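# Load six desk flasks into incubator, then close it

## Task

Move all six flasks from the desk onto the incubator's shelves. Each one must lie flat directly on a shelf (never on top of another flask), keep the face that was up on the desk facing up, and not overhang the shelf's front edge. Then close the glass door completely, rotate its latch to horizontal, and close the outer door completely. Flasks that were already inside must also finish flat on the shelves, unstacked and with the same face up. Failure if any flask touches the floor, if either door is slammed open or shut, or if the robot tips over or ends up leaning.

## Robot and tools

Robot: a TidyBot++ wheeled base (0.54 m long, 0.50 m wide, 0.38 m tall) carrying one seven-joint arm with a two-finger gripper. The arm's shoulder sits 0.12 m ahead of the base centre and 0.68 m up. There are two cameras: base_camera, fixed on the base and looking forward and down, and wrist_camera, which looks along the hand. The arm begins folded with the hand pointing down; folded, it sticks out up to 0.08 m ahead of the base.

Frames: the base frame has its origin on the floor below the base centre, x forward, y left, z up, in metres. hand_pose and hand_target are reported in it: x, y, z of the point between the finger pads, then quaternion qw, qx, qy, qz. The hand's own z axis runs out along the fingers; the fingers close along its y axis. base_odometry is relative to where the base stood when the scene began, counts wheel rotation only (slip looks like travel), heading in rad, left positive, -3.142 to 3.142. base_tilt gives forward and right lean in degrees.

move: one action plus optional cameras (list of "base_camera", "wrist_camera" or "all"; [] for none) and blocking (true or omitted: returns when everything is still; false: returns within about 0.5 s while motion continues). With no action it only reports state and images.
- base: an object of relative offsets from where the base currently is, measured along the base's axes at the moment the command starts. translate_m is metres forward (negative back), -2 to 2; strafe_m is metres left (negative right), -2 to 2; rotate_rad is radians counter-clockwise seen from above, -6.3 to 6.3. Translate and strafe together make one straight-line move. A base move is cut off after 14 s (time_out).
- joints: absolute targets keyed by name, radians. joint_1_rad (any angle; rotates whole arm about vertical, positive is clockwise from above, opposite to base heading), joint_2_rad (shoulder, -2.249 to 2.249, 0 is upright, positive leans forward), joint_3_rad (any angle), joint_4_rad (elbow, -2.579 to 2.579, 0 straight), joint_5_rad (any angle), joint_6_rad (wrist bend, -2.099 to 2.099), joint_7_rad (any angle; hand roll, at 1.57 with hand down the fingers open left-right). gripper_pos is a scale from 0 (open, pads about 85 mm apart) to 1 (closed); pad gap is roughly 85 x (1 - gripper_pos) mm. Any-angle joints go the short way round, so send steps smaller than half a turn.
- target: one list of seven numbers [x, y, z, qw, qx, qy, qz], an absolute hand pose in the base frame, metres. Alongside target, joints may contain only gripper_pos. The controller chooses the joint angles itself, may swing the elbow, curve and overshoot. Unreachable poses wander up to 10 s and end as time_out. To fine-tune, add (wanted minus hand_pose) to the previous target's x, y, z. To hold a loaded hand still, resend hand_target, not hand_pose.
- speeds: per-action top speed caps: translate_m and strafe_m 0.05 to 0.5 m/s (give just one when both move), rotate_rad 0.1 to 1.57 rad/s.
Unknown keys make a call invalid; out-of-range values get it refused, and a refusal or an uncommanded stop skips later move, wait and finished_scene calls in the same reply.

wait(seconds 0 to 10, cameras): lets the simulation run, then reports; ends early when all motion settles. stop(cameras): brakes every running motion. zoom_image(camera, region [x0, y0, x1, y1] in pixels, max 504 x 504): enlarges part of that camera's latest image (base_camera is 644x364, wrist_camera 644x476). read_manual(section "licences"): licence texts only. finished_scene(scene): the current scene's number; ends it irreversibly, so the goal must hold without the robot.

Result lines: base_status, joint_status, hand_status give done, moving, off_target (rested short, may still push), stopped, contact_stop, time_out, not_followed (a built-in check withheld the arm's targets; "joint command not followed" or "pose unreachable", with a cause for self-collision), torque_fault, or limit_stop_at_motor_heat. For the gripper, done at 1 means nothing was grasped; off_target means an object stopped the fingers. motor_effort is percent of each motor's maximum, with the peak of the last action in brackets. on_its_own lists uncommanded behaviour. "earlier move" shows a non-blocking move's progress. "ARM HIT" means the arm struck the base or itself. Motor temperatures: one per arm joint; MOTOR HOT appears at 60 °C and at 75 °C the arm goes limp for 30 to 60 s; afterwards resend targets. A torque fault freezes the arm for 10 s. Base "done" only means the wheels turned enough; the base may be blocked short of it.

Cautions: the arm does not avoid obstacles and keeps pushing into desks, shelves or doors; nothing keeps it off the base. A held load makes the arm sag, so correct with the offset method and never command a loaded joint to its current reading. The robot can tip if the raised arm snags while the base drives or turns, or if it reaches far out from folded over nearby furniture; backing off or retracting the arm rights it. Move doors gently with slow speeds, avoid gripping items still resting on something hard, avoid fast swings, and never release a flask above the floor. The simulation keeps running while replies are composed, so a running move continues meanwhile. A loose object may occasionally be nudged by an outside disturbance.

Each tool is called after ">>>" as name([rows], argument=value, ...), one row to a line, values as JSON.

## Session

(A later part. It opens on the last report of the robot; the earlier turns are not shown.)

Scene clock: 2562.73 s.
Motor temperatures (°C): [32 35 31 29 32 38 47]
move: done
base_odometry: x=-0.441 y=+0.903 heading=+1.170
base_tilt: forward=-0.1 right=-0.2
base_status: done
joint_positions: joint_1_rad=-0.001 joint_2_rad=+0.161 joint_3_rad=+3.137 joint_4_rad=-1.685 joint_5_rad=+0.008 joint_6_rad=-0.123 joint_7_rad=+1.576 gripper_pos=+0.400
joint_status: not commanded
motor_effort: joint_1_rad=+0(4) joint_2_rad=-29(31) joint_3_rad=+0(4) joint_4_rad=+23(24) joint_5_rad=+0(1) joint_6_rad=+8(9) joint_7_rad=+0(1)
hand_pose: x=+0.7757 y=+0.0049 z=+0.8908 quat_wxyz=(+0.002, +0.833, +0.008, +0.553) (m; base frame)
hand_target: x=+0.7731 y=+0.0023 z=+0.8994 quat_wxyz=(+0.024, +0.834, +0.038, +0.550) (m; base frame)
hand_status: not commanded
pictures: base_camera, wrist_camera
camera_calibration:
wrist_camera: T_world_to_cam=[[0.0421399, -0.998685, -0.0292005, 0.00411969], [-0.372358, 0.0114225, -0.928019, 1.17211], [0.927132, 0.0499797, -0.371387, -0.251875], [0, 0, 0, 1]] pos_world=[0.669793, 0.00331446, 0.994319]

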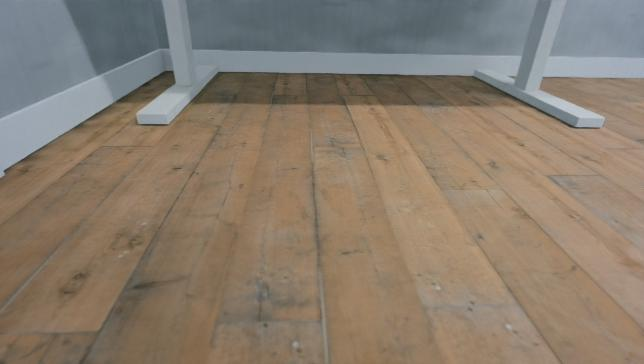

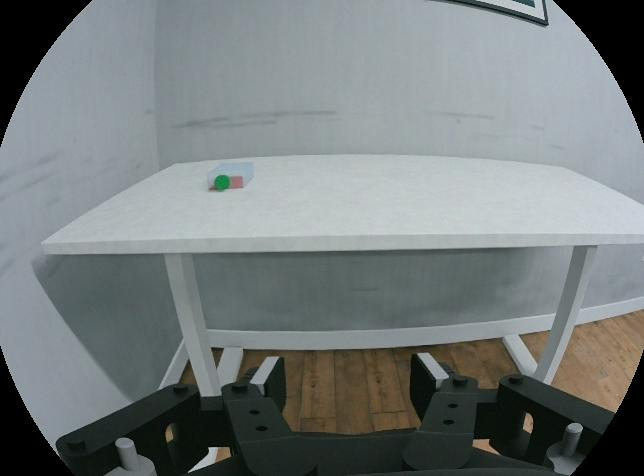

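>>> move(base={"translate_m":0.40,"strafe_m":0.12}, speeds={"translate_m":0.35}, cameras=[])

>>> move(base={"rotate_rad":0.16})

Scene clock: 2578.30 s.
Motor temperatures (°C): [32 34 31 29 32 38 47]
move: done
base_odometry: x=-0.395 y=+1.318 heading=+1.172
base_tilt: forward=+0.0 right=-0.3
base_status: done
joint_positions: joint_1_rad=-0.001 joint_2_rad=+0.159 joint_3_rad=+3.137 joint_4_rad=-1.685 joint_5_rad=+0.008 joint_6_rad=-0.125 joint_7_rad=+1.576 gripper_pos=+0.400
joint_status: not commanded
motor_effort: joint_1_rad=+0(2) joint_2_rad=-28(31) joint_3_rad=+0(2) joint_4_rad=+23(24) joint_5_rad=+0(1) joint_6_rad=+9(10) joint_7_rad=-1(2)
hand_pose: x=+0.7752 y=+0.0046 z=+0.8917 quat_wxyz=(+0.002, +0.833, +0.008, +0.553) (m; base frame)
hand_target: x=+0.7731 y=+0.0023 z=+0.8994 quat_wxyz=(+0.024, +0.834, +0.038, +0.550) (m; base frame)
hand_status: not commanded
pictures: none
No camera images: "cameras" was empty.

Scene clock: 2579.47 s.
Motor temperatures (°C): [32 34 31 29 32 38 47]
move: done
base_odometry: x=-0.395 y=+1.318 heading=+1.332
base_tilt: forward=+0.0 right=-0.2
base_status: done
joint_positions: joint_1_rad=-0.007 joint_2_rad=+0.159 joint_3_rad=+3.136 joint_4_rad=-1.685 joint_5_rad=+0.008 joint_6_rad=-0.125 joint_7_rad=+1.576 gripper_pos=+0.400
joint_status: not commanded
motor_effort: joint_1_rad=+0(4) joint_2_rad=-28(29) joint_3_rad=+0(4) joint_4_rad=+23(24) joint_5_rad=+0(1) joint_6_rad=+8(10) joint_7_rad=-1(1)
hand_pose: x=+0.7751 y=+0.0094 z=+0.8917 quat_wxyz=(+0.000, +0.833, +0.011, +0.553) (m; base frame)
hand_target: x=+0.7731 y=+0.0023 z=+0.8994 quat_wxyz=(+0.024, +0.834, +0.038, +0.550) (m; base frame)
hand_status: not commanded
pictures: base_camera, wrist_camera
camera_calibration:
wrist_camera: T_world_to_cam=[[0.0491166, -0.998363, -0.0293214, 0.00339915], [-0.371829, 0.00896954, -0.928258, 1.17259], [0.927001, 0.0564954, -0.370779, -0.251769], [0, 0, 0, 1]] pos_world=[0.669227, 0.00709979, 0.995217]

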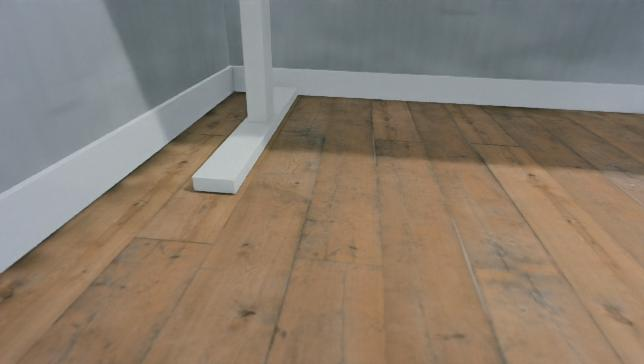

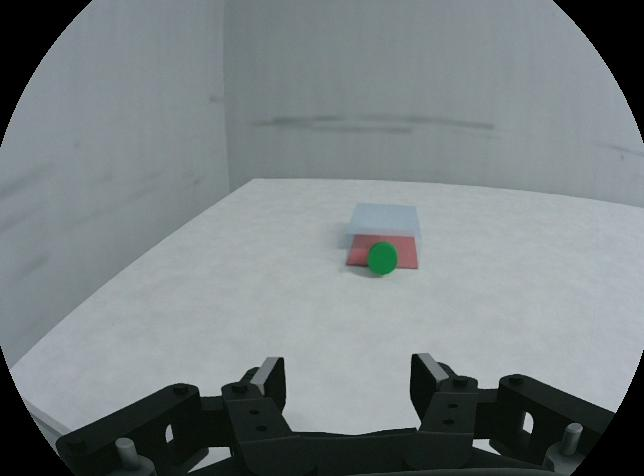

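>>> move(base={"rotate_rad":-0.08}, cameras=[])

>>> move(base={"translate_m":0.14,"strafe_m":0.03}, speeds={"translate_m":0.25})

Scene clock: 2591.23 s.
Motor temperatures (°C): [32 34 31 29 32 38 47]
move: done
base_odometry: x=-0.395 y=+1.318 heading=+1.252
base_tilt: forward=+0.0 right=-0.3
base_status: done
joint_positions: joint_1_rad=+0.004 joint_2_rad=+0.159 joint_3_rad=+3.144 joint_4_rad=-1.685 joint_5_rad=+0.008 joint_6_rad=-0.125 joint_7_rad=+1.576 gripper_pos=+0.400
joint_status: not commanded
motor_effort: joint_1_rad=+0(3) joint_2_rad=-28(34) joint_3_rad=+0(3) joint_4_rad=+23(25) joint_5_rad=+0(1) joint_6_rad=+9(9) joint_7_rad=+0(1)
hand_pose: x=+0.7753 y=-0.0034 z=+0.8918 quat_wxyz=(+0.006, +0.833, +0.003, +0.553) (m; base frame)
hand_target: x=+0.7731 y=+0.0023 z=+0.8994 quat_wxyz=(+0.024, +0.834, +0.038, +0.550) (m; base frame)
hand_status: not commanded
pictures: none
No camera images: "cameras" was empty.

Scene clock: 2592.67 s.
Motor temperatures (°C): [32 34 31 29 32 38 47]
move: done
base_odometry: x=-0.380 y=+1.460 heading=+1.254
base_tilt: forward=-0.1 right=-0.3
base_status: done
joint_positions: joint_1_rad=+0.004 joint_2_rad=+0.159 joint_3_rad=+3.144 joint_4_rad=-1.684 joint_5_rad=+0.008 joint_6_rad=-0.126 joint_7_rad=+1.576 gripper_pos=+0.400
joint_status: not commanded
motor_effort: joint_1_rad=+0(2) joint_2_rad=-28(30) joint_3_rad=+0(2) joint_4_rad=+23(24) joint_5_rad=+0(1) joint_6_rad=+9(9) joint_7_rad=+0(1)
hand_pose: x=+0.7752 y=-0.0034 z=+0.8921 quat_wxyz=(+0.006, +0.833, +0.003, +0.553) (m; base frame)
hand_target: x=+0.7731 y=+0.0023 z=+0.8994 quat_wxyz=(+0.024, +0.834, +0.038, +0.550) (m; base frame)
hand_status: not commanded
pictures: base_camera, wrist_camera
camera_calibration:
wrist_camera: T_world_to_cam=[[0.0291542, -0.999184, -0.0279677, 0.00487756], [-0.371536, 0.0151427, -0.928295, 1.17296], [0.927961, 0.0374547, -0.370792, -0.251811], [0, 0, 0, 1]] pos_world=[0.669328, -0.00345681, 0.995624]

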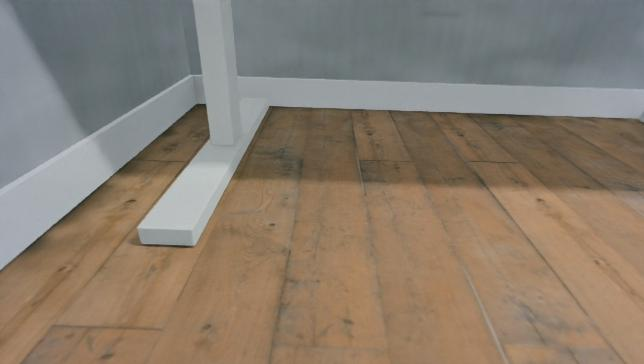

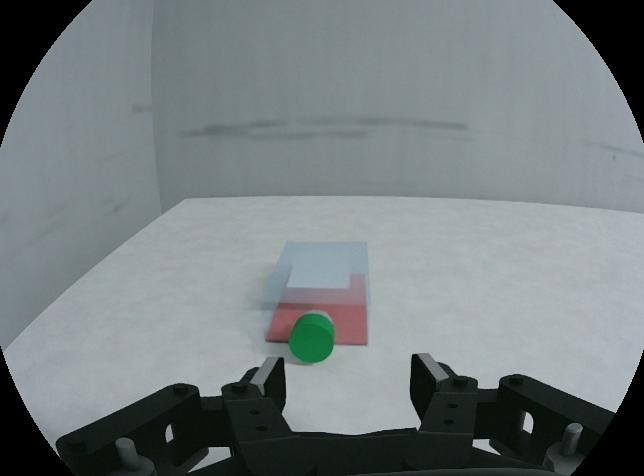

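>>> move(base={"translate_m":0.06,"strafe_m":0.021}, speeds={"translate_m":0.2}, joints={"joint_2_rad":0.255,"joint_4_rad":-1.665,"joint_6_rad":-0.09,"joint_7_rad":1.66}, cameras=["wrist_camera"])

Scene clock: 2606.97 s.
Motor temperatures (°C): [32 34 31 29 32 38 47]
move: done
base_odometry: x=-0.381 y=+1.524 heading=+1.253
base_tilt: forward=+0.0 right=-0.3
base_status: done
joint_positions: joint_1_rad=+0.004 joint_2_rad=+0.259 joint_3_rad=+3.144 joint_4_rad=-1.680 joint_5_rad=+0.008 joint_6_rad=-0.118 joint_7_rad=+1.576 gripper_pos=+0.400
joint_status: all done
motor_effort: joint_1_rad=+0(3) joint_2_rad=-31(36) joint_3_rad=+0(3) joint_4_rad=+23(24) joint_5_rad=-1(1) joint_6_rad=+8(10) joint_7_rad=+0(1)
hand_pose: x=+0.7952 y=-0.0034 z=+0.8298 quat_wxyz=(+0.006, +0.857, +0.003, +0.516) (m; base frame)
hand_target: x=+0.8023 y=+0.0023 z=+0.8490 quat_wxyz=(+0.023, +0.843, +0.038, +0.536) (m; base frame)
hand_status: not commanded
pictures: wrist_camera
camera_calibration:
wrist_camera: T_world_to_cam=[[0.0267382, -0.999163, -0.0309734, 0.00694413], [-0.452228, 0.0155423, -0.891767, 1.1563], [0.891501, 0.0378513, -0.451434, -0.197501], [0, 0, 0, 1]] pos_world=[0.698801, -0.00355766, 0.94221]

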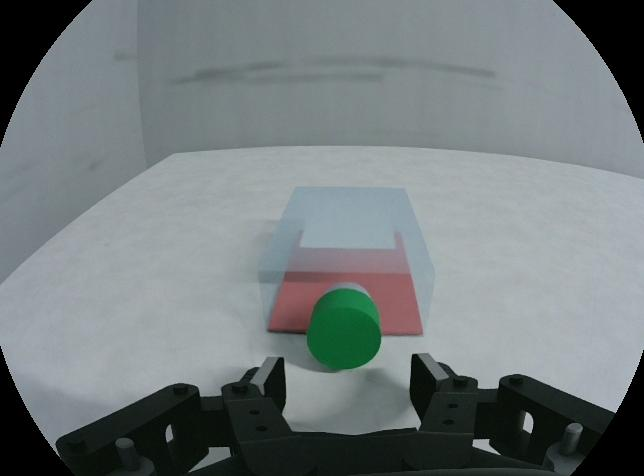

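>>> move(base={"translate_m":0.023}, cameras=["wrist_camera"])

>>> move(joints={"gripper_pos":0.57}, cameras=["wrist_camera"])

>>> move(joints={"gripper_pos":0.64}, cameras=["wrist_camera"])

>>> move(joints={"gripper_pos":0.85}, cameras=["wrist_camera"])

Scene clock: 2637.07 s.
Motor temperatures (°C): [32 34 31 30 32 38 47]
move: done
base_odometry: x=-0.374 y=+1.546 heading=+1.254
base_tilt: forward=+0.0 right=-0.3
base_status: done
joint_positions: joint_1_rad=+0.004 joint_2_rad=+0.261 joint_3_rad=+3.144 joint_4_rad=-1.679 joint_5_rad=+0.008 joint_6_rad=-0.118 joint_7_rad=+1.576 gripper_pos=+0.400
joint_status: not commanded
motor_effort: joint_1_rad=-1(4) joint_2_rad=-32(35) joint_3_rad=+0(3) joint_4_rad=+22(24) joint_5_rad=-1(1) joint_6_rad=+9(9) joint_7_rad=-1(1)
hand_pose: x=+0.7959 y=-0.0034 z=+0.8293 quat_wxyz=(+0.006, +0.857, +0.003, +0.516) (m; base frame)
hand_target: x=+0.8023 y=+0.0023 z=+0.8490 quat_wxyz=(+0.023, +0.843, +0.038, +0.536) (m; base frame)
hand_status: not commanded
pictures: wrist_camera
camera_calibration:
wrist_camera: T_world_to_cam=[[0.0267242, -0.999163, -0.0309852, 0.00692819], [-0.452627, 0.0155422, -0.891564, 1.15631], [0.891299, 0.0378511, -0.451833, -0.197923], [0, 0, 0, 1]] pos_world=[0.699601, -0.00355766, 0.941711]

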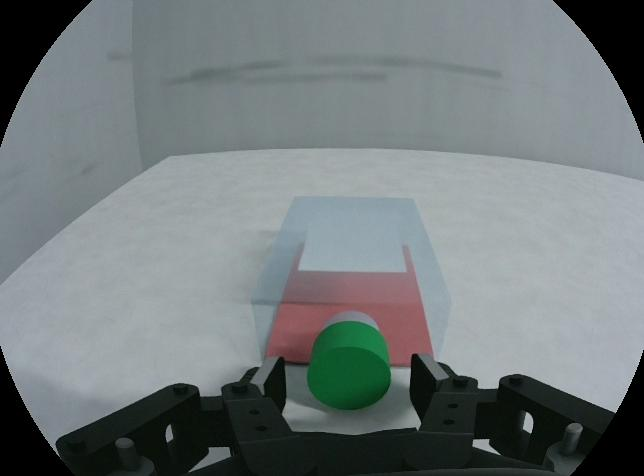

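Scene clock: 2637.67 s.
Motor temperatures (°C): [32 34 31 30 32 38 47]
move: done
base_odometry: x=-0.374 y=+1.546 heading=+1.254
base_tilt: forward=+0.0 right=-0.2
base_status: not commanded
joint_positions: joint_1_rad=+0.004 joint_2_rad=+0.261 joint_3_rad=+3.144 joint_4_rad=-1.678 joint_5_rad=+0.008 joint_6_rad=-0.118 joint_7_rad=+1.576 gripper_pos=+0.570
joint_status: all done
motor_effort: joint_1_rad=+0(1) joint_2_rad=-31(32) joint_3_rad=+0(0) joint_4_rad=+22(23) joint_5_rad=+0(1) joint_6_rad=+8(9) joint_7_rad=+0(1)
hand_pose: x=+0.7961 y=-0.0034 z=+0.8300 quat_wxyz=(+0.006, +0.856, +0.003, +0.516) (m; base frame)
hand_target: x=+0.8023 y=+0.0023 z=+0.8490 quat_wxyz=(+0.023, +0.843, +0.038, +0.536) (m; base frame)
hand_status: not commanded
pictures: wrist_camera
camera_calibration:
wrist_camera: T_world_to_cam=[[0.0267598, -0.999162, -0.0309557, 0.00689135], [-0.45151, 0.0155473, -0.892131, 1.15664], [0.891865, 0.03785, -0.450715, -0.19919], [0, 0, 0, 1]] pos_world=[0.6997, -0.00355765, 0.942309]

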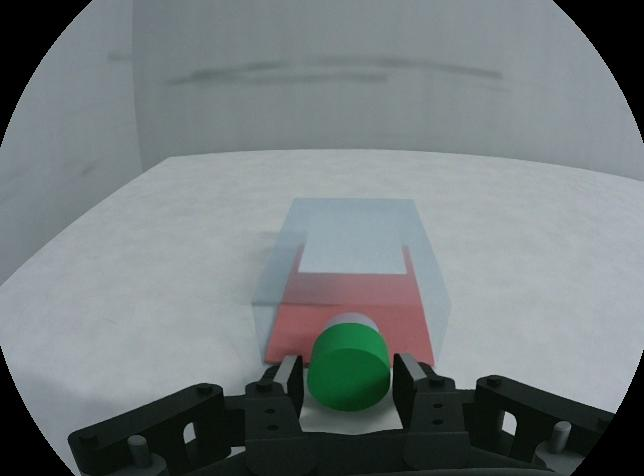

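Scene clock: 2638.13 s.
Motor temperatures (°C): [32 34 31 30 32 38 47]
move: done
base_odometry: x=-0.374 y=+1.546 heading=+1.254
base_tilt: forward=-0.1 right=-0.2
base_status: not commanded
joint_positions: joint_1_rad=+0.004 joint_2_rad=+0.261 joint_3_rad=+3.144 joint_4_rad=-1.677 joint_5_rad=+0.008 joint_6_rad=-0.118 joint_7_rad=+1.576 gripper_pos=+0.640
joint_status: all done
motor_effort: joint_1_rad=+0(1) joint_2_rad=-31(31) joint_3_rad=+0(1) joint_4_rad=+22(23) joint_5_rad=+0(1) joint_6_rad=+7(8) joint_7_rad=-1(1)
hand_pose: x=+0.7962 y=-0.0034 z=+0.8302 quat_wxyz=(+0.006, +0.856, +0.003, +0.516) (m; base frame)
hand_target: x=+0.8023 y=+0.0023 z=+0.8490 quat_wxyz=(+0.023, +0.843, +0.038, +0.536) (m; base frame)
hand_status: not commanded
pictures: wrist_camera
camera_calibration:
wrist_camera: T_world_to_cam=[[0.0267719, -0.999162, -0.0309463, 0.00687743], [-0.451231, 0.0155452, -0.892272, 1.1568], [0.892006, 0.0378518, -0.450436, -0.199551], [0, 0, 0, 1]] pos_world=[0.6998, -0.00355766, 0.942508]

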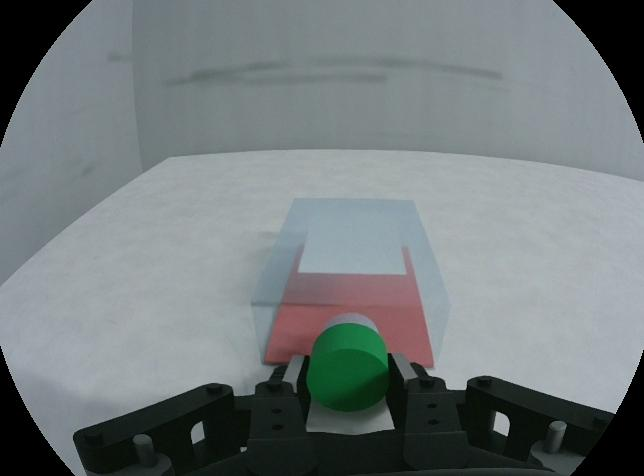

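Scene clock: 2638.77 s.
Motor temperatures (°C): [32 34 31 30 32 38 47]
move: off_target
base_odometry: x=-0.374 y=+1.546 heading=+1.254
base_tilt: forward=-0.1 right=-0.2
base_status: not commanded
joint_positions: joint_1_rad=+0.004 joint_2_rad=+0.261 joint_3_rad=+3.144 joint_4_rad=-1.677 joint_5_rad=+0.008 joint_6_rad=-0.118 joint_7_rad=+1.577 gripper_pos=+0.685
joint_status: gripper_pos off_target (ended at +0.685, target +0.850)
motor_effort: joint_1_rad=+0(1) joint_2_rad=-30(31) joint_3_rad=+0(0) joint_4_rad=+22(22) joint_5_rad=-1(1) joint_6_rad=+8(8) joint_7_rad=-1(1)
hand_pose: x=+0.7963 y=-0.0034 z=+0.8305 quat_wxyz=(+0.006, +0.856, +0.003, +0.517) (m; base frame)
hand_target: x=+0.8023 y=+0.0023 z=+0.8490 quat_wxyz=(+0.023, +0.843, +0.038, +0.536) (m; base frame)
hand_status: not commanded
pictures: wrist_camera
camera_calibration:
wrist_camera: T_world_to_cam=[[0.0270611, -0.999171, -0.0303988, 0.00626495], [-0.450816, 0.0149435, -0.892492, 1.15689], [0.892207, 0.0378561, -0.450038, -0.199981], [0, 0, 0, 1]] pos_world=[0.699801, -0.00345775, 0.94271]

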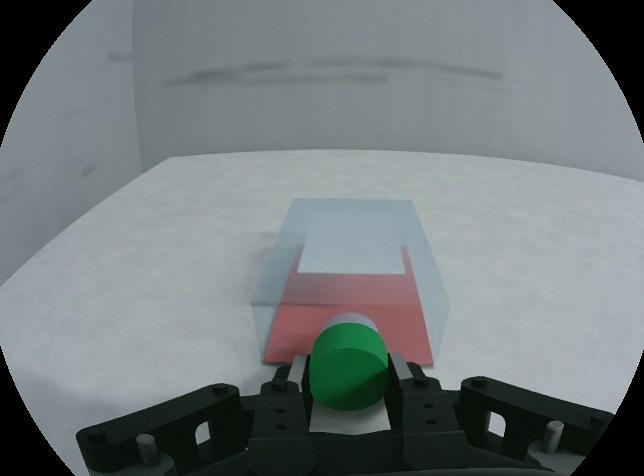

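>>> move(joints={"joint_2_rad":0.13,"joint_6_rad":-0.20}, cameras=[])

>>> move(base={"translate_m":-0.62}, speeds={"translate_m":0.3}, cameras=[])

>>> move(base={"rotate_rad":-1.637}, speeds={"rotate_rad":0.8})

Scene clock: 2645.40 s.
Motor temperatures (°C): [32 34 31 30 32 38 47]
move: done
base_odometry: x=-0.374 y=+1.546 heading=+1.254
base_tilt: forward=+0.0 right=-0.2
base_status: not commanded
joint_positions: joint_1_rad=+0.004 joint_2_rad=+0.148 joint_3_rad=+3.144 joint_4_rad=-1.677 joint_5_rad=+0.008 joint_6_rad=-0.171 joint_7_rad=+1.577 gripper_pos=+0.685
joint_status: all done
motor_effort: joint_1_rad=+0(1) joint_2_rad=-29(35) joint_3_rad=+0(0) joint_4_rad=+24(25) joint_5_rad=+0(1) joint_6_rad=+10(10) joint_7_rad=-1(1)
hand_pose: x=+0.7690 y=-0.0034 z=+0.8906 quat_wxyz=(+0.006, +0.840, +0.003, +0.542) (m; base frame)
hand_target: x=+0.7637 y=+0.0023 z=+0.9010 quat_wxyz=(+0.024, +0.839, +0.038, +0.542) (m; base frame)
hand_status: not commanded
pictures: none
No camera images: "cameras" was empty.

Scene clock: 2648.47 s.
Motor temperatures (°C): [32 34 31 30 32 38 47]
move: done
base_odometry: x=-0.568 y=+0.957 heading=+1.254
base_tilt: forward=-0.1 right=-0.3
base_status: done
joint_positions: joint_1_rad=+0.004 joint_2_rad=+0.144 joint_3_rad=+3.143 joint_4_rad=-1.677 joint_5_rad=+0.008 joint_6_rad=-0.172 joint_7_rad=+1.577 gripper_pos=+0.685
joint_status: not commanded
motor_effort: joint_1_rad=+0(4) joint_2_rad=-30(34) joint_3_rad=+0(4) joint_4_rad=+24(26) joint_5_rad=+0(1) joint_6_rad=+9(10) joint_7_rad=-1(1)
hand_pose: x=+0.7681 y=-0.0030 z=+0.8927 quat_wxyz=(+0.006, +0.840, +0.003, +0.543) (m; base frame)
hand_target: x=+0.7637 y=+0.0023 z=+0.9010 quat_wxyz=(+0.024, +0.839, +0.038, +0.542) (m; base frame)
hand_status: not commanded
pictures: none
No camera images: "cameras" was empty.

Scene clock: 2651.33 s.
Motor temperatures (°C): [32 34 31 30 32 38 47]
move: done
base_odometry: x=-0.568 y=+0.957 heading=-0.382
base_tilt: forward=-0.1 right=-0.2
base_status: done
joint_positions: joint_1_rad=+0.002 joint_2_rad=+0.144 joint_3_rad=+3.144 joint_4_rad=-1.677 joint_5_rad=+0.008 joint_6_rad=-0.172 joint_7_rad=+1.577 gripper_pos=+0.685
joint_status: not commanded
motor_effort: joint_1_rad=+0(4) joint_2_rad=-28(30) joint_3_rad=+0(3) joint_4_rad=+24(25) joint_5_rad=+0(1) joint_6_rad=+9(10) joint_7_rad=-1(1)
hand_pose: x=+0.7681 y=-0.0021 z=+0.8927 quat_wxyz=(+0.006, +0.840, +0.004, +0.543) (m; base frame)
hand_target: x=+0.7637 y=+0.0023 z=+0.9010 quat_wxyz=(+0.024, +0.839, +0.038, +0.542) (m; base frame)
hand_status: not commanded
pictures: base_camera, wrist_camera
camera_calibration:
wrist_camera: T_world_to_cam=[[0.0303728, -0.999138, -0.0282962, 0.0057097], [-0.393897, 0.0140539, -0.919047, 1.17971], [0.918653, 0.0390598, -0.39313, -0.217976], [0, 0, 0, 1]] pos_world=[0.664755, -0.00236061, 0.998678]

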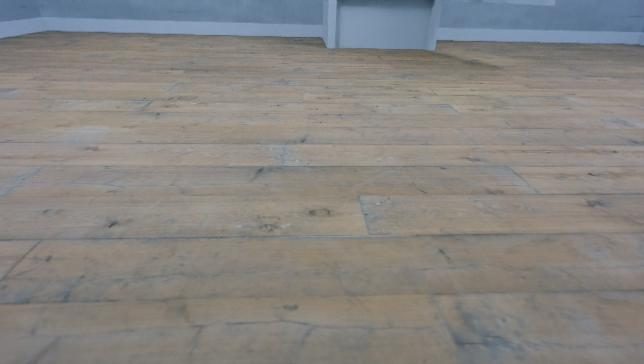

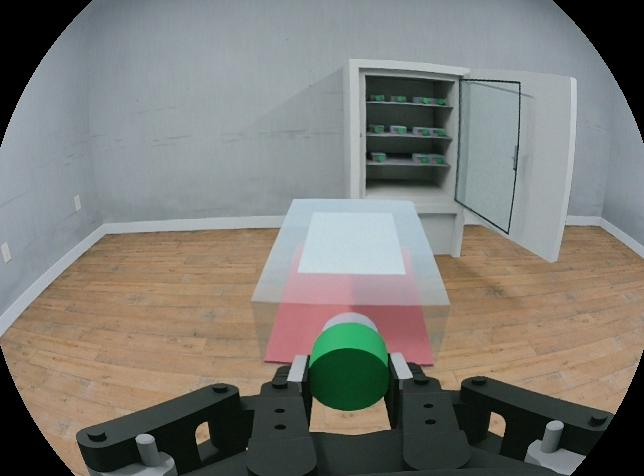

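>>> move(base={"translate_m":1.55,"strafe_m":-0.37}, speeds={"translate_m":0.45}, cameras=[])

>>> move(joints={"joint_2_rad":0.34,"joint_4_rad":-1.81,"joint_6_rad":0.18})

Scene clock: 2663.17 s.
Motor temperatures (°C): [32 34 31 30 32 38 47]
move: done
base_odometry: x=+0.733 y=+0.036 heading=-0.383
base_tilt: forward=-0.1 right=-0.2
base_status: done
joint_positions: joint_1_rad=+0.002 joint_2_rad=+0.142 joint_3_rad=+3.144 joint_4_rad=-1.677 joint_5_rad=+0.008 joint_6_rad=-0.173 joint_7_rad=+1.577 gripper_pos=+0.685
joint_status: not commanded
motor_effort: joint_1_rad=+0(2) joint_2_rad=-28(32) joint_3_rad=+0(1) joint_4_rad=+24(25) joint_5_rad=-1(1) joint_6_rad=+9(10) joint_7_rad=-1(1)
hand_pose: x=+0.7675 y=-0.0019 z=+0.8938 quat_wxyz=(+0.006, +0.839, +0.004, +0.544) (m; base frame)
hand_target: x=+0.7637 y=+0.0023 z=+0.9010 quat_wxyz=(+0.024, +0.839, +0.038, +0.542) (m; base frame)
hand_status: not commanded
pictures: none
No camera images: "cameras" was empty.

Scene clock: 2664.73 s.
Motor temperatures (°C): [32 34 31 30 32 38 47]
move: done
base_odometry: x=+0.733 y=+0.036 heading=-0.383
base_tilt: forward=+0.0 right=-0.2
base_status: not commanded
joint_positions: joint_1_rad=+0.002 joint_2_rad=+0.351 joint_3_rad=+3.144 joint_4_rad=-1.817 joint_5_rad=+0.008 joint_6_rad=+0.117 joint_7_rad=+1.577 gripper_pos=+0.685
joint_status: all done
motor_effort: joint_1_rad=+0(1) joint_2_rad=-33(38) joint_3_rad=+0(1) joint_4_rad=+22(25) joint_5_rad=+0(1) joint_6_rad=+9(11) joint_7_rad=-1(1)
hand_pose: x=+0.7998 y=-0.0012 z=+0.7565 quat_wxyz=(+0.005, +0.855, +0.005, +0.519) (m; base frame)
hand_target: x=+0.8092 y=+0.0023 z=+0.7854 quat_wxyz=(+0.024, +0.832, +0.038, +0.552) (m; base frame)
hand_status: not commanded
pictures: base_camera, wrist_camera
camera_calibration:
wrist_camera: T_world_to_cam=[[0.0313297, -0.999028, -0.030996, 0.00313241], [-0.446196, 0.0137703, -0.89483, 1.09055], [0.894387, 0.041865, -0.445331, -0.241748], [0, 0, 0, 1]] pos_world=[0.702717, -0.00176703, 0.868295]

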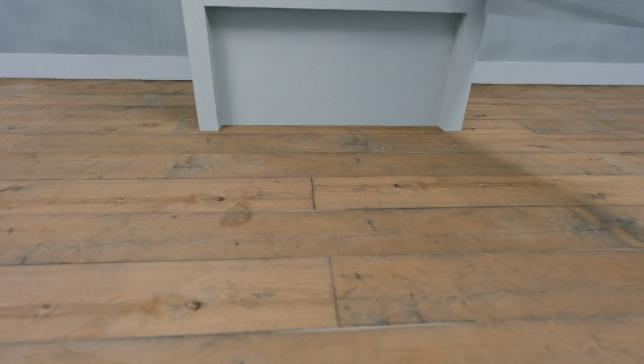

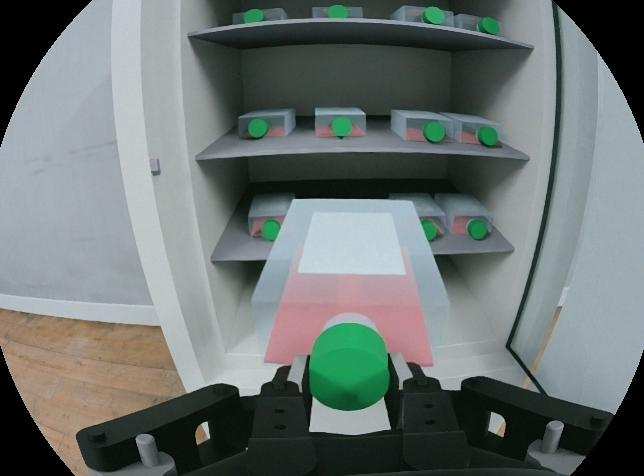

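>>> move(joints={"joint_2_rad":0.50,"joint_4_rad":-1.955,"joint_6_rad":0.47}, cameras=[])

>>> move(base={"translate_m":0.23}, speeds={"translate_m":0.2})

Scene clock: 2684.67 s.
Motor temperatures (°C): [32 34 31 30 32 38 47]
move: done
base_odometry: x=+0.733 y=+0.036 heading=-0.383
base_tilt: forward=-0.1 right=-0.3
base_status: not commanded
joint_positions: joint_1_rad=+0.002 joint_2_rad=+0.509 joint_3_rad=+3.144 joint_4_rad=-1.959 joint_5_rad=+0.008 joint_6_rad=+0.407 joint_7_rad=+1.577 gripper_pos=+0.685
joint_status: all done
motor_effort: joint_1_rad=+0(1) joint_2_rad=-35(40) joint_3_rad=+0(1) joint_4_rad=+18(23) joint_5_rad=-1(1) joint_6_rad=+9(10) joint_7_rad=-1(1)
hand_pose: x=+0.7946 y=-0.0005 z=+0.6568 quat_wxyz=(+0.004, +0.858, +0.005, +0.514) (m; base frame)
hand_target: x=+0.8049 y=+0.0023 z=+0.6827 quat_wxyz=(+0.024, +0.837, +0.038, +0.546) (m; base frame)
hand_status: not commanded
pictures: none
No camera images: "cameras" was empty.

Scene clock: 2686.57 s.
Motor temperatures (°C): [32 34 31 30 32 38 47]
move: done
base_odometry: x=+0.946 y=-0.050 heading=-0.384
base_tilt: forward=-0.1 right=-0.2
base_status: done
joint_positions: joint_1_rad=+0.002 joint_2_rad=+0.509 joint_3_rad=+3.143 joint_4_rad=-1.960 joint_5_rad=+0.008 joint_6_rad=+0.411 joint_7_rad=+1.577 gripper_pos=+0.685
joint_status: not commanded
motor_effort: joint_1_rad=+0(2) joint_2_rad=-36(37) joint_3_rad=+0(1) joint_4_rad=+18(19) joint_5_rad=+0(1) joint_6_rad=+9(10) joint_7_rad=+0(2)
hand_pose: x=+0.7951 y=-0.0003 z=+0.6578 quat_wxyz=(+0.003, +0.857, +0.005, +0.516) (m; base frame)
hand_target: x=+0.8049 y=+0.0023 z=+0.6827 quat_wxyz=(+0.024, +0.837, +0.038, +0.546) (m; base frame)
hand_status: not commanded
pictures: base_camera, wrist_camera
camera_calibration:
wrist_camera: T_world_to_cam=[[0.0331514, -0.998915, -0.032714, 0.000761186], [-0.452398, 0.014189, -0.891704, 1.00291], [0.8912, 0.0443609, -0.451436, -0.274957], [0, 0, 0, 1]] pos_world=[0.698733, -0.00127261, 0.770202]

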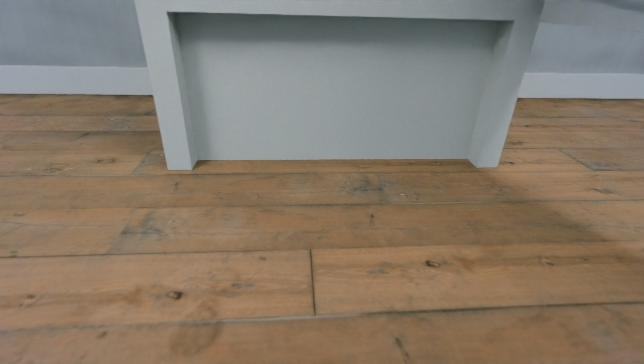

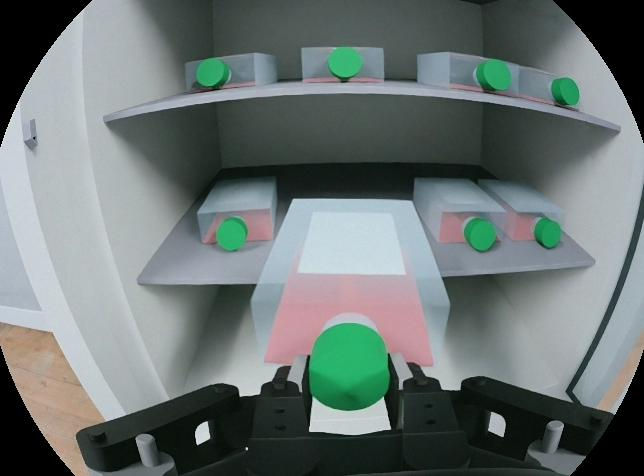

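>>> move(base={"translate_m":0.14,"strafe_m":-0.008}, speeds={"translate_m":0.12}, cameras=["wrist_camera"])

Scene clock: 2696.20 s.
Motor temperatures (°C): [32 34 31 30 32 38 47]
move: done
base_odometry: x=+1.073 y=-0.110 heading=-0.384
base_tilt: forward=+0.0 right=-0.2
base_status: done
joint_positions: joint_1_rad=+0.002 joint_2_rad=+0.509 joint_3_rad=+3.143 joint_4_rad=-1.960 joint_5_rad=+0.008 joint_6_rad=+0.412 joint_7_rad=+1.577 gripper_pos=+0.685
joint_status: not commanded
motor_effort: joint_1_rad=+0(4) joint_2_rad=-35(38) joint_3_rad=+0(3) joint_4_rad=+18(19) joint_5_rad=+0(1) joint_6_rad=+9(10) joint_7_rad=+0(1)
hand_pose: x=+0.7951 y=-0.0003 z=+0.6580 quat_wxyz=(+0.003, +0.856, +0.005, +0.516) (m; base frame)
hand_target: x=+0.8049 y=+0.0023 z=+0.6827 quat_wxyz=(+0.024, +0.837, +0.038, +0.546) (m; base frame)
hand_status: not commanded
pictures: wrist_camera
camera_calibration:
wrist_camera: T_world_to_cam=[[0.0332653, -0.99891, -0.0327319, 0.000698412], [-0.45168, 0.0141893, -0.892067, 1.00278], [0.89156, 0.0444592, -0.450716, -0.275719], [0, 0, 0, 1]] pos_world=[0.698733, -0.00127283, 0.7703]

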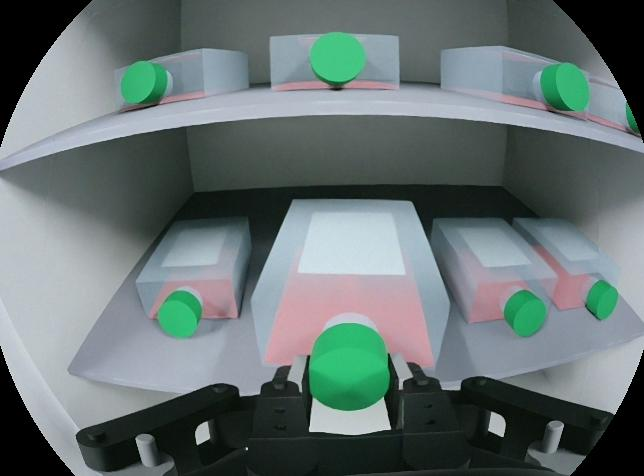

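>>> move(joints={"joint_2_rad":0.58,"joint_6_rad":0.54}, cameras=[])

>>> move(base={"translate_m":0.085}, speeds={"translate_m":0.1})

Scene clock: 2706.80 s.
Motor temperatures (°C): [32 34 31 30 32 38 47]
move: done
base_odometry: x=+1.073 y=-0.110 heading=-0.384
base_tilt: forward=+0.0 right=-0.2
base_status: not commanded
joint_positions: joint_1_rad=+0.002 joint_2_rad=+0.578 joint_3_rad=+3.143 joint_4_rad=-1.960 joint_5_rad=+0.008 joint_6_rad=+0.481 joint_7_rad=+1.577 gripper_pos=+0.685
joint_status: all done
motor_effort: joint_1_rad=+0(1) joint_2_rad=-36(39) joint_3_rad=+0(1) joint_4_rad=+17(18) joint_5_rad=-1(1) joint_6_rad=+9(10) joint_7_rad=-1(1)
hand_pose: x=+0.8024 y=-0.0002 z=+0.6298 quat_wxyz=(+0.003, +0.857, +0.005, +0.516) (m; base frame)
hand_target: x=+0.8125 y=+0.0023 z=+0.6474 quat_wxyz=(+0.023, +0.839, +0.038, +0.542) (m; base frame)
hand_status: not commanded
pictures: none
No camera images: "cameras" was empty.

Scene clock: 2708.20 s.
Motor temperatures (°C): [32 34 31 30 32 38 47]
move: done
base_odometry: x=+1.152 y=-0.142 heading=-0.384
base_tilt: forward=-0.1 right=-0.2
base_status: done
joint_positions: joint_1_rad=+0.002 joint_2_rad=+0.579 joint_3_rad=+3.143 joint_4_rad=-1.960 joint_5_rad=+0.008 joint_6_rad=+0.482 joint_7_rad=+1.577 gripper_pos=+0.685
joint_status: not commanded
motor_effort: joint_1_rad=+0(2) joint_2_rad=-38(39) joint_3_rad=+0(1) joint_4_rad=+17(18) joint_5_rad=-1(1) joint_6_rad=+10(10) joint_7_rad=-1(1)
hand_pose: x=+0.8025 y=-0.0002 z=+0.6295 quat_wxyz=(+0.003, +0.857, +0.005, +0.516) (m; base frame)
hand_target: x=+0.8125 y=+0.0023 z=+0.6474 quat_wxyz=(+0.023, +0.839, +0.038, +0.542) (m; base frame)
hand_status: not commanded
pictures: base_camera, wrist_camera
camera_calibration:
wrist_camera: T_world_to_cam=[[0.0336453, -0.998887, -0.0330696, -0.000396483], [-0.452209, 0.0142926, -0.891798, 0.980962], [0.891277, 0.0449592, -0.451224, -0.294546], [0, 0, 0, 1]] pos_world=[0.706135, -0.00117395, 0.7419]

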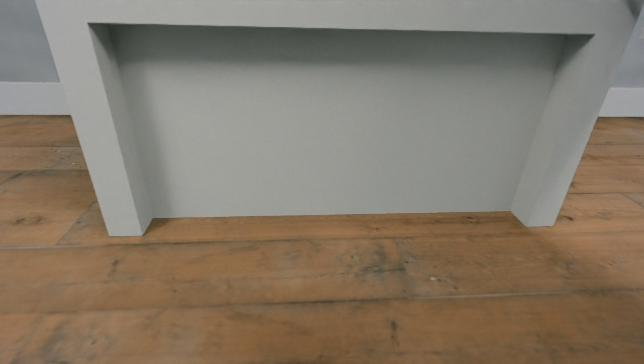

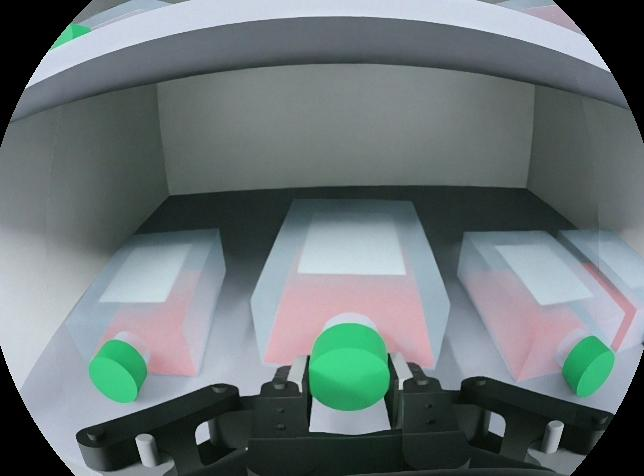

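>>> move(base={"translate_m":0.012}, joints={"joint_2_rad":0.62,"joint_6_rad":0.57}, cameras=[])

>>> move(joints={"joint_2_rad":0.64,"joint_6_rad":0.585}, cameras=[])

>>> move(joints={"joint_2_rad":0.655,"joint_6_rad":0.60}, cameras=["wrist_camera"])

Scene clock: 2717.43 s.
Motor temperatures (°C): [32 34 31 29 32 38 47]
move: done
base_odometry: x=+1.164 y=-0.147 heading=-0.385
base_tilt: forward=-0.1 right=-0.3
base_status: done
joint_positions: joint_1_rad=+0.002 joint_2_rad=+0.617 joint_3_rad=+3.143 joint_4_rad=-1.962 joint_5_rad=+0.008 joint_6_rad=+0.515 joint_7_rad=+1.577 gripper_pos=+0.685
joint_status: all done
motor_effort: joint_1_rad=+0(3) joint_2_rad=-37(40) joint_3_rad=-1(2) joint_4_rad=+16(18) joint_5_rad=+0(1) joint_6_rad=+9(11) joint_7_rad=+0(1)
hand_pose: x=+0.8045 y=-0.0001 z=+0.6120 quat_wxyz=(+0.003, +0.858, +0.005, +0.513) (m; base frame)
hand_target: x=+0.8146 y=+0.0023 z=+0.6281 quat_wxyz=(+0.023, +0.842, +0.038, +0.538) (m; base frame)
hand_status: not commanded
pictures: none
No camera images: "cameras" was empty.

Scene clock: 2718.07 s.
Motor temperatures (°C): [32 34 31 29 32 38 47]
move: done
base_odometry: x=+1.164 y=-0.147 heading=-0.385
base_tilt: forward=-0.1 right=-0.2
base_status: not commanded
joint_positions: joint_1_rad=+0.002 joint_2_rad=+0.631 joint_3_rad=+3.143 joint_4_rad=-1.962 joint_5_rad=+0.008 joint_6_rad=+0.528 joint_7_rad=+1.577 gripper_pos=+0.685
joint_status: all done
motor_effort: joint_1_rad=+0(1) joint_2_rad=-38(39) joint_3_rad=+0(1) joint_4_rad=+16(17) joint_5_rad=+0(1) joint_6_rad=+9(10) joint_7_rad=+0(1)
hand_pose: x=+0.8053 y=+0.0000 z=+0.6055 quat_wxyz=(+0.003, +0.859, +0.005, +0.513) (m; base frame)
hand_target: x=+0.8154 y=+0.0023 z=+0.6184 quat_wxyz=(+0.023, +0.843, +0.038, +0.536) (m; base frame)
hand_status: not commanded
pictures: none
No camera images: "cameras" was empty.

Scene clock: 2718.67 s.
Motor temperatures (°C): [32 34 31 29 32 38 47]
move: done
base_odometry: x=+1.164 y=-0.147 heading=-0.385
base_tilt: forward=+0.0 right=-0.2
base_status: not commanded
joint_positions: joint_1_rad=+0.002 joint_2_rad=+0.643 joint_3_rad=+3.143 joint_4_rad=-1.962 joint_5_rad=+0.008 joint_6_rad=+0.544 joint_7_rad=+1.577 gripper_pos=+0.685
joint_status: all done
motor_effort: joint_1_rad=+0(1) joint_2_rad=-37(39) joint_3_rad=-1(1) joint_4_rad=+15(16) joint_5_rad=-1(1) joint_6_rad=+8(9) joint_7_rad=-1(1)
hand_pose: x=+0.8068 y=+0.0000 z=+0.6022 quat_wxyz=(+0.003, +0.857, +0.005, +0.515) (m; base frame)
hand_target: x=+0.8164 y=+0.0023 z=+0.6122 quat_wxyz=(+0.023, +0.843, +0.038, +0.536) (m; base frame)
hand_status: not commanded
pictures: wrist_camera
camera_calibration:
wrist_camera: T_world_to_cam=[[0.0339446, -0.998863, -0.0334845, -0.00126816], [-0.454811, 0.014395, -0.890472, 0.959826], [0.889941, 0.0454558, -0.453805, -0.308175], [0, 0, 0, 1]] pos_world=[0.71084, -0.00107505, 0.714804]

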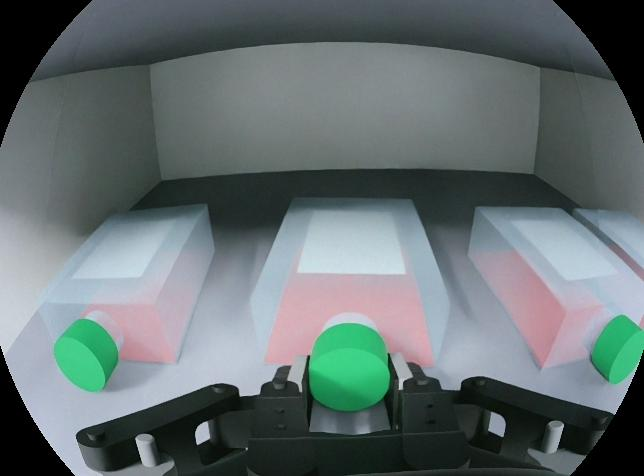

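>>> move(joints={"joint_2_rad":0.672,"joint_6_rad":0.612}, cameras=[])

>>> move(joints={"joint_2_rad":0.66,"joint_6_rad":0.595}, cameras=[])

>>> move(joints={"gripper_pos":0.62}, cameras=[])

>>> move(joints={"gripper_pos":0.45}, cameras=["wrist_camera"])

>>> move(base={"translate_m":-0.42}, speeds={"translate_m":0.25})

Scene clock: 2729.70 s.
Motor temperatures (°C): [32 34 31 29 32 38 47]
move: done
base_odometry: x=+1.164 y=-0.147 heading=-0.385
base_tilt: forward=+0.0 right=-0.2
base_status: not commanded
joint_positions: joint_1_rad=+0.002 joint_2_rad=+0.650 joint_3_rad=+3.143 joint_4_rad=-1.962 joint_5_rad=+0.008 joint_6_rad=+0.562 joint_7_rad=+1.577 gripper_pos=+0.685
joint_status: all done
motor_effort: joint_1_rad=+0(1) joint_2_rad=-37(38) joint_3_rad=-1(1) joint_4_rad=+15(16) joint_5_rad=-1(1) joint_6_rad=+9(10) joint_7_rad=+0(2)
hand_pose: x=+0.8088 y=+0.0000 z=+0.6018 quat_wxyz=(+0.003, +0.855, +0.005, +0.519) (m; base frame)
hand_target: x=+0.8167 y=+0.0023 z=+0.6037 quat_wxyz=(+0.023, +0.845, +0.038, +0.533) (m; base frame)
hand_status: not commanded
pictures: none
No camera images: "cameras" was empty.

Scene clock: 2730.20 s.
Motor temperatures (°C): [32 34 31 29 32 38 47]
move: done
base_odometry: x=+1.164 y=-0.147 heading=-0.385
base_tilt: forward=+0.0 right=-0.2
base_status: not commanded
joint_positions: joint_1_rad=+0.002 joint_2_rad=+0.650 joint_3_rad=+3.143 joint_4_rad=-1.962 joint_5_rad=+0.008 joint_6_rad=+0.562 joint_7_rad=+1.577 gripper_pos=+0.685
joint_status: all done
motor_effort: joint_1_rad=+0(1) joint_2_rad=-36(37) joint_3_rad=-1(1) joint_4_rad=+15(15) joint_5_rad=-1(1) joint_6_rad=+8(9) joint_7_rad=-1(1)
hand_pose: x=+0.8088 y=+0.0000 z=+0.6018 quat_wxyz=(+0.003, +0.855, +0.005, +0.519) (m; base frame)
hand_target: x=+0.8154 y=+0.0023 z=+0.6073 quat_wxyz=(+0.023, +0.846, +0.038, +0.531) (m; base frame)
hand_status: not commanded
pictures: none
No camera images: "cameras" was empty.

Scene clock: 2730.83 s.
Motor temperatures (°C): [32 34 31 29 32 38 47]
move: done
base_odometry: x=+1.164 y=-0.147 heading=-0.385
base_tilt: forward=+0.0 right=-0.3
base_status: not commanded
joint_positions: joint_1_rad=+0.002 joint_2_rad=+0.650 joint_3_rad=+3.143 joint_4_rad=-1.962 joint_5_rad=+0.008 joint_6_rad=+0.562 joint_7_rad=+1.577 gripper_pos=+0.620
joint_status: all done
motor_effort: joint_1_rad=+0(1) joint_2_rad=-38(38) joint_3_rad=+0(1) joint_4_rad=+15(15) joint_5_rad=-1(1) joint_6_rad=+9(9) joint_7_rad=+0(2)
hand_pose: x=+0.8088 y=+0.0000 z=+0.6018 quat_wxyz=(+0.003, +0.855, +0.005, +0.519) (m; base frame)
hand_target: x=+0.8154 y=+0.0023 z=+0.6073 quat_wxyz=(+0.023, +0.846, +0.038, +0.531) (m; base frame)
hand_status: not commanded
pictures: none
No camera images: "cameras" was empty.

Scene clock: 2731.43 s.
Motor temperatures (°C): [32 34 31 29 32 38 47]
move: done
base_odometry: x=+1.164 y=-0.147 heading=-0.385
base_tilt: forward=-0.1 right=-0.2
base_status: not commanded
joint_positions: joint_1_rad=+0.002 joint_2_rad=+0.650 joint_3_rad=+3.143 joint_4_rad=-1.962 joint_5_rad=+0.008 joint_6_rad=+0.562 joint_7_rad=+1.577 gripper_pos=+0.450
joint_status: all done
motor_effort: joint_1_rad=+0(1) joint_2_rad=-37(38) joint_3_rad=+0(1) joint_4_rad=+15(15) joint_5_rad=+0(1) joint_6_rad=+9(9) joint_7_rad=-1(1)
hand_pose: x=+0.8088 y=+0.0000 z=+0.6018 quat_wxyz=(+0.003, +0.855, +0.005, +0.519) (m; base frame)
hand_target: x=+0.8154 y=+0.0023 z=+0.6073 quat_wxyz=(+0.023, +0.846, +0.038, +0.531) (m; base frame)
hand_status: not commanded
pictures: wrist_camera
camera_calibration:
wrist_camera: T_world_to_cam=[[0.034413, -0.998859, -0.0331018, -0.00194581], [-0.445898, 0.0142968, -0.89497, 0.955876], [0.894422, 0.0455586, -0.444897, -0.319023], [0, 0, 0, 1]] pos_world=[0.711632, -0.00107529, 0.713484]

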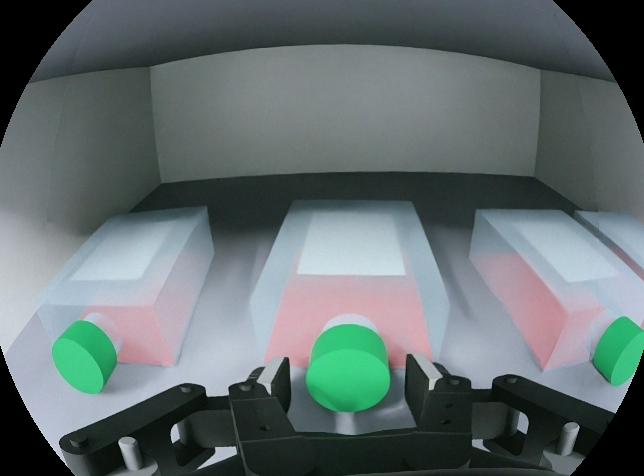

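Scene clock: 2733.97 s.
Motor temperatures (°C): [32 34 31 29 32 38 47]
move: done
base_odometry: x=+0.774 y=+0.010 heading=-0.384
base_tilt: forward=-0.1 right=-0.2
base_status: done
joint_positions: joint_1_rad=+0.002 joint_2_rad=+0.654 joint_3_rad=+3.142 joint_4_rad=-1.961 joint_5_rad=+0.008 joint_6_rad=+0.562 joint_7_rad=+1.577 gripper_pos=+0.450
joint_status: not commanded
motor_effort: joint_1_rad=+0(5) joint_2_rad=-37(40) joint_3_rad=-1(3) joint_4_rad=+16(17) joint_5_rad=-1(1) joint_6_rad=+8(10) joint_7_rad=-1(1)
hand_pose: x=+0.8087 y=+0.0010 z=+0.5997 quat_wxyz=(+0.002, +0.855, +0.006, +0.518) (m; base frame)
hand_target: x=+0.8154 y=+0.0023 z=+0.6073 quat_wxyz=(+0.023, +0.846, +0.038, +0.531) (m; base frame)
hand_status: not commanded
pictures: base_camera, wrist_camera
camera_calibration:
wrist_camera: T_world_to_cam=[[0.0356541, -0.99879, -0.033879, -0.00154708], [-0.448439, 0.0143063, -0.893699, 0.955254], [0.893102, 0.0470567, -0.447386, -0.317335], [0, 0, 0, 1]] pos_world=[0.711841, -0.000278655, 0.711686]

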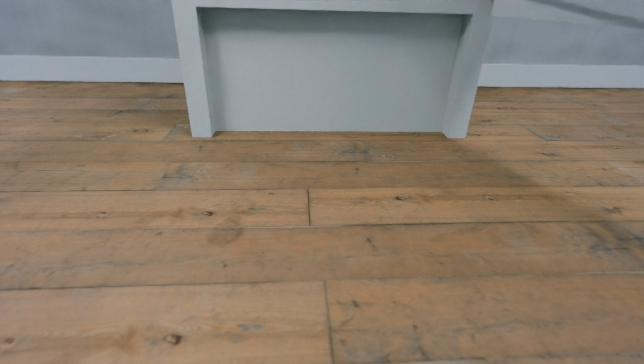

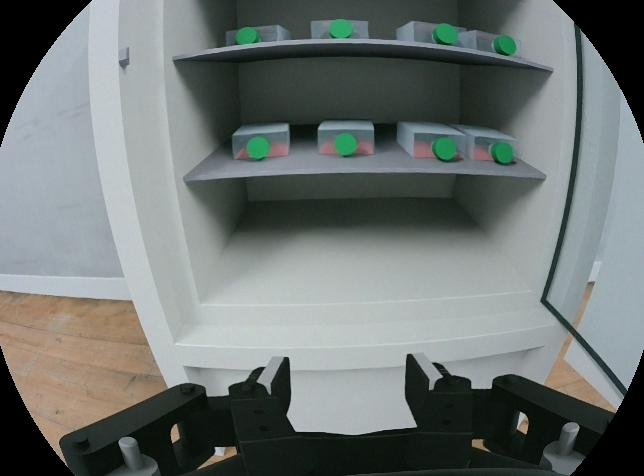

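>>> move(base={"translate_m":-0.25}, joints={"joint_2_rad":0.12,"joint_4_rad":-2.136,"joint_6_rad":0.70,"gripper_pos":0.9}, cameras=[])

>>> move(base={"strafe_m":-0.56}, speeds={"strafe_m":0.3})

Scene clock: 2804.53 s.
Motor temperatures (°C): [32 34 31 29 32 38 47]
move: done
base_odometry: x=+0.542 y=+0.104 heading=-0.384
base_tilt: forward=+0.0 right=-0.2
base_status: done
joint_positions: joint_1_rad=+0.002 joint_2_rad=+0.134 joint_3_rad=+3.142 joint_4_rad=-2.127 joint_5_rad=+0.008 joint_6_rad=+0.643 joint_7_rad=+1.577 gripper_pos=+0.900
joint_status: all done
motor_effort: joint_1_rad=+0(3) joint_2_rad=-25(41) joint_3_rad=+0(2) joint_4_rad=+21(22) joint_5_rad=-1(1) joint_6_rad=+9(10) joint_7_rad=+0(1)
hand_pose: x=+0.7285 y=+0.0013 z=+0.8836 quat_wxyz=(+0.004, +0.724, +0.005, +0.690) (m; base frame)
hand_target: x=+0.7240 y=+0.0023 z=+0.9052 quat_wxyz=(+0.031, +0.701, +0.032, +0.712) (m; base frame)
hand_status: not commanded
pictures: none
No camera images: "cameras" was empty.

Scene clock: 2807.33 s.
Motor temperatures (°C): [32 34 31 29 32 38 47]
move: done
base_odometry: x=+0.332 y=-0.415 heading=-0.385
base_tilt: forward=+0.0 right=-0.2
base_status: done
joint_positions: joint_1_rad=+0.002 joint_2_rad=+0.134 joint_3_rad=+3.141 joint_4_rad=-2.128 joint_5_rad=+0.008 joint_6_rad=+0.645 joint_7_rad=+1.577 gripper_pos=+0.900
joint_status: not commanded
motor_effort: joint_1_rad=+0(4) joint_2_rad=-24(26) joint_3_rad=+0(4) joint_4_rad=+20(21) joint_5_rad=+0(1) joint_6_rad=+10(10) joint_7_rad=+0(1)
hand_pose: x=+0.7283 y=+0.0023 z=+0.8837 quat_wxyz=(+0.003, +0.724, +0.006, +0.690) (m; base frame)
hand_target: x=+0.7240 y=+0.0023 z=+0.9052 quat_wxyz=(+0.031, +0.701, +0.032, +0.712) (m; base frame)
hand_status: not commanded
pictures: base_camera, wrist_camera
camera_calibration:
wrist_camera: T_world_to_cam=[[0.0486236, -0.998696, -0.01556, -0.013437], [-0.0298282, 0.0141196, -0.999455, 0.961507], [0.998372, 0.0490612, -0.0291027, -0.564855], [0, 0, 0, 1]] pos_world=[0.593269, 0.00071684, 0.944336]

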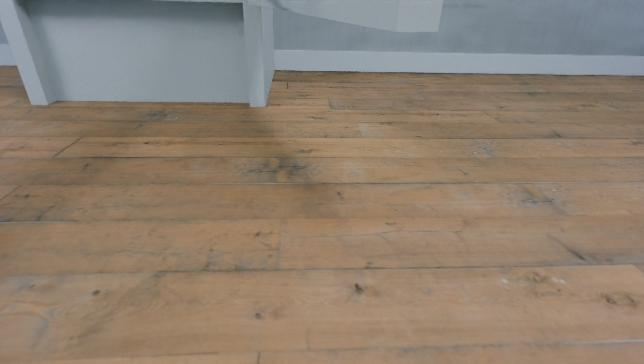

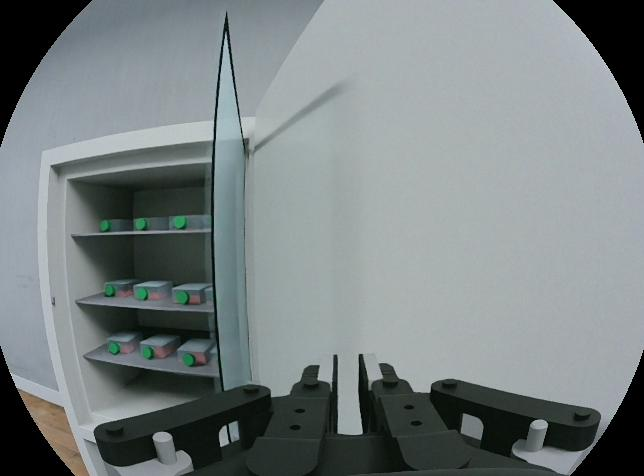

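>>> move(base={"translate_m":0.08}, speeds={"translate_m":0.15}, cameras=["wrist_camera"])

Scene clock: 2823.10 s.
Motor temperatures (°C): [32 34 31 29 32 38 47]
move: done
base_odometry: x=+0.406 y=-0.446 heading=-0.385
base_tilt: forward=-0.1 right=-0.3
base_status: done
joint_positions: joint_1_rad=+0.001 joint_2_rad=+0.132 joint_3_rad=+3.137 joint_4_rad=-2.131 joint_5_rad=+0.008 joint_6_rad=+0.646 joint_7_rad=+1.577 gripper_pos=+0.900
joint_status: not commanded
motor_effort: joint_1_rad=+0(3) joint_2_rad=-24(28) joint_3_rad=+1(3) joint_4_rad=+20(22) joint_5_rad=-1(2) joint_6_rad=+9(10) joint_7_rad=+0(1)
hand_pose: x=+0.7272 y=+0.0051 z=+0.8838 quat_wxyz=(+0.001, +0.723, +0.007, +0.690) (m; base frame)
hand_target: x=+0.7240 y=+0.0023 z=+0.9052 quat_wxyz=(+0.031, +0.701, +0.032, +0.712) (m; base frame)
hand_status: not commanded
pictures: wrist_camera
camera_calibration:
wrist_camera: T_world_to_cam=[[0.0533174, -0.998449, -0.0160021, -0.0136592], [-0.0293174, 0.0144528, -0.999466, 0.961249], [0.998147, 0.0537581, -0.0285014, -0.564328], [0, 0, 0, 1]] pos_world=[0.592192, 0.00280646, 0.944432]

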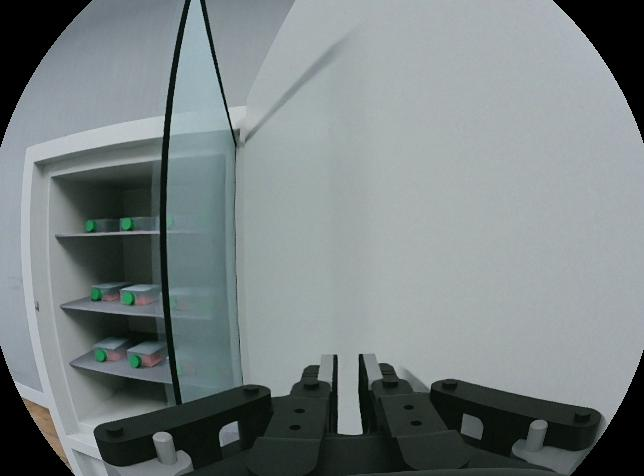

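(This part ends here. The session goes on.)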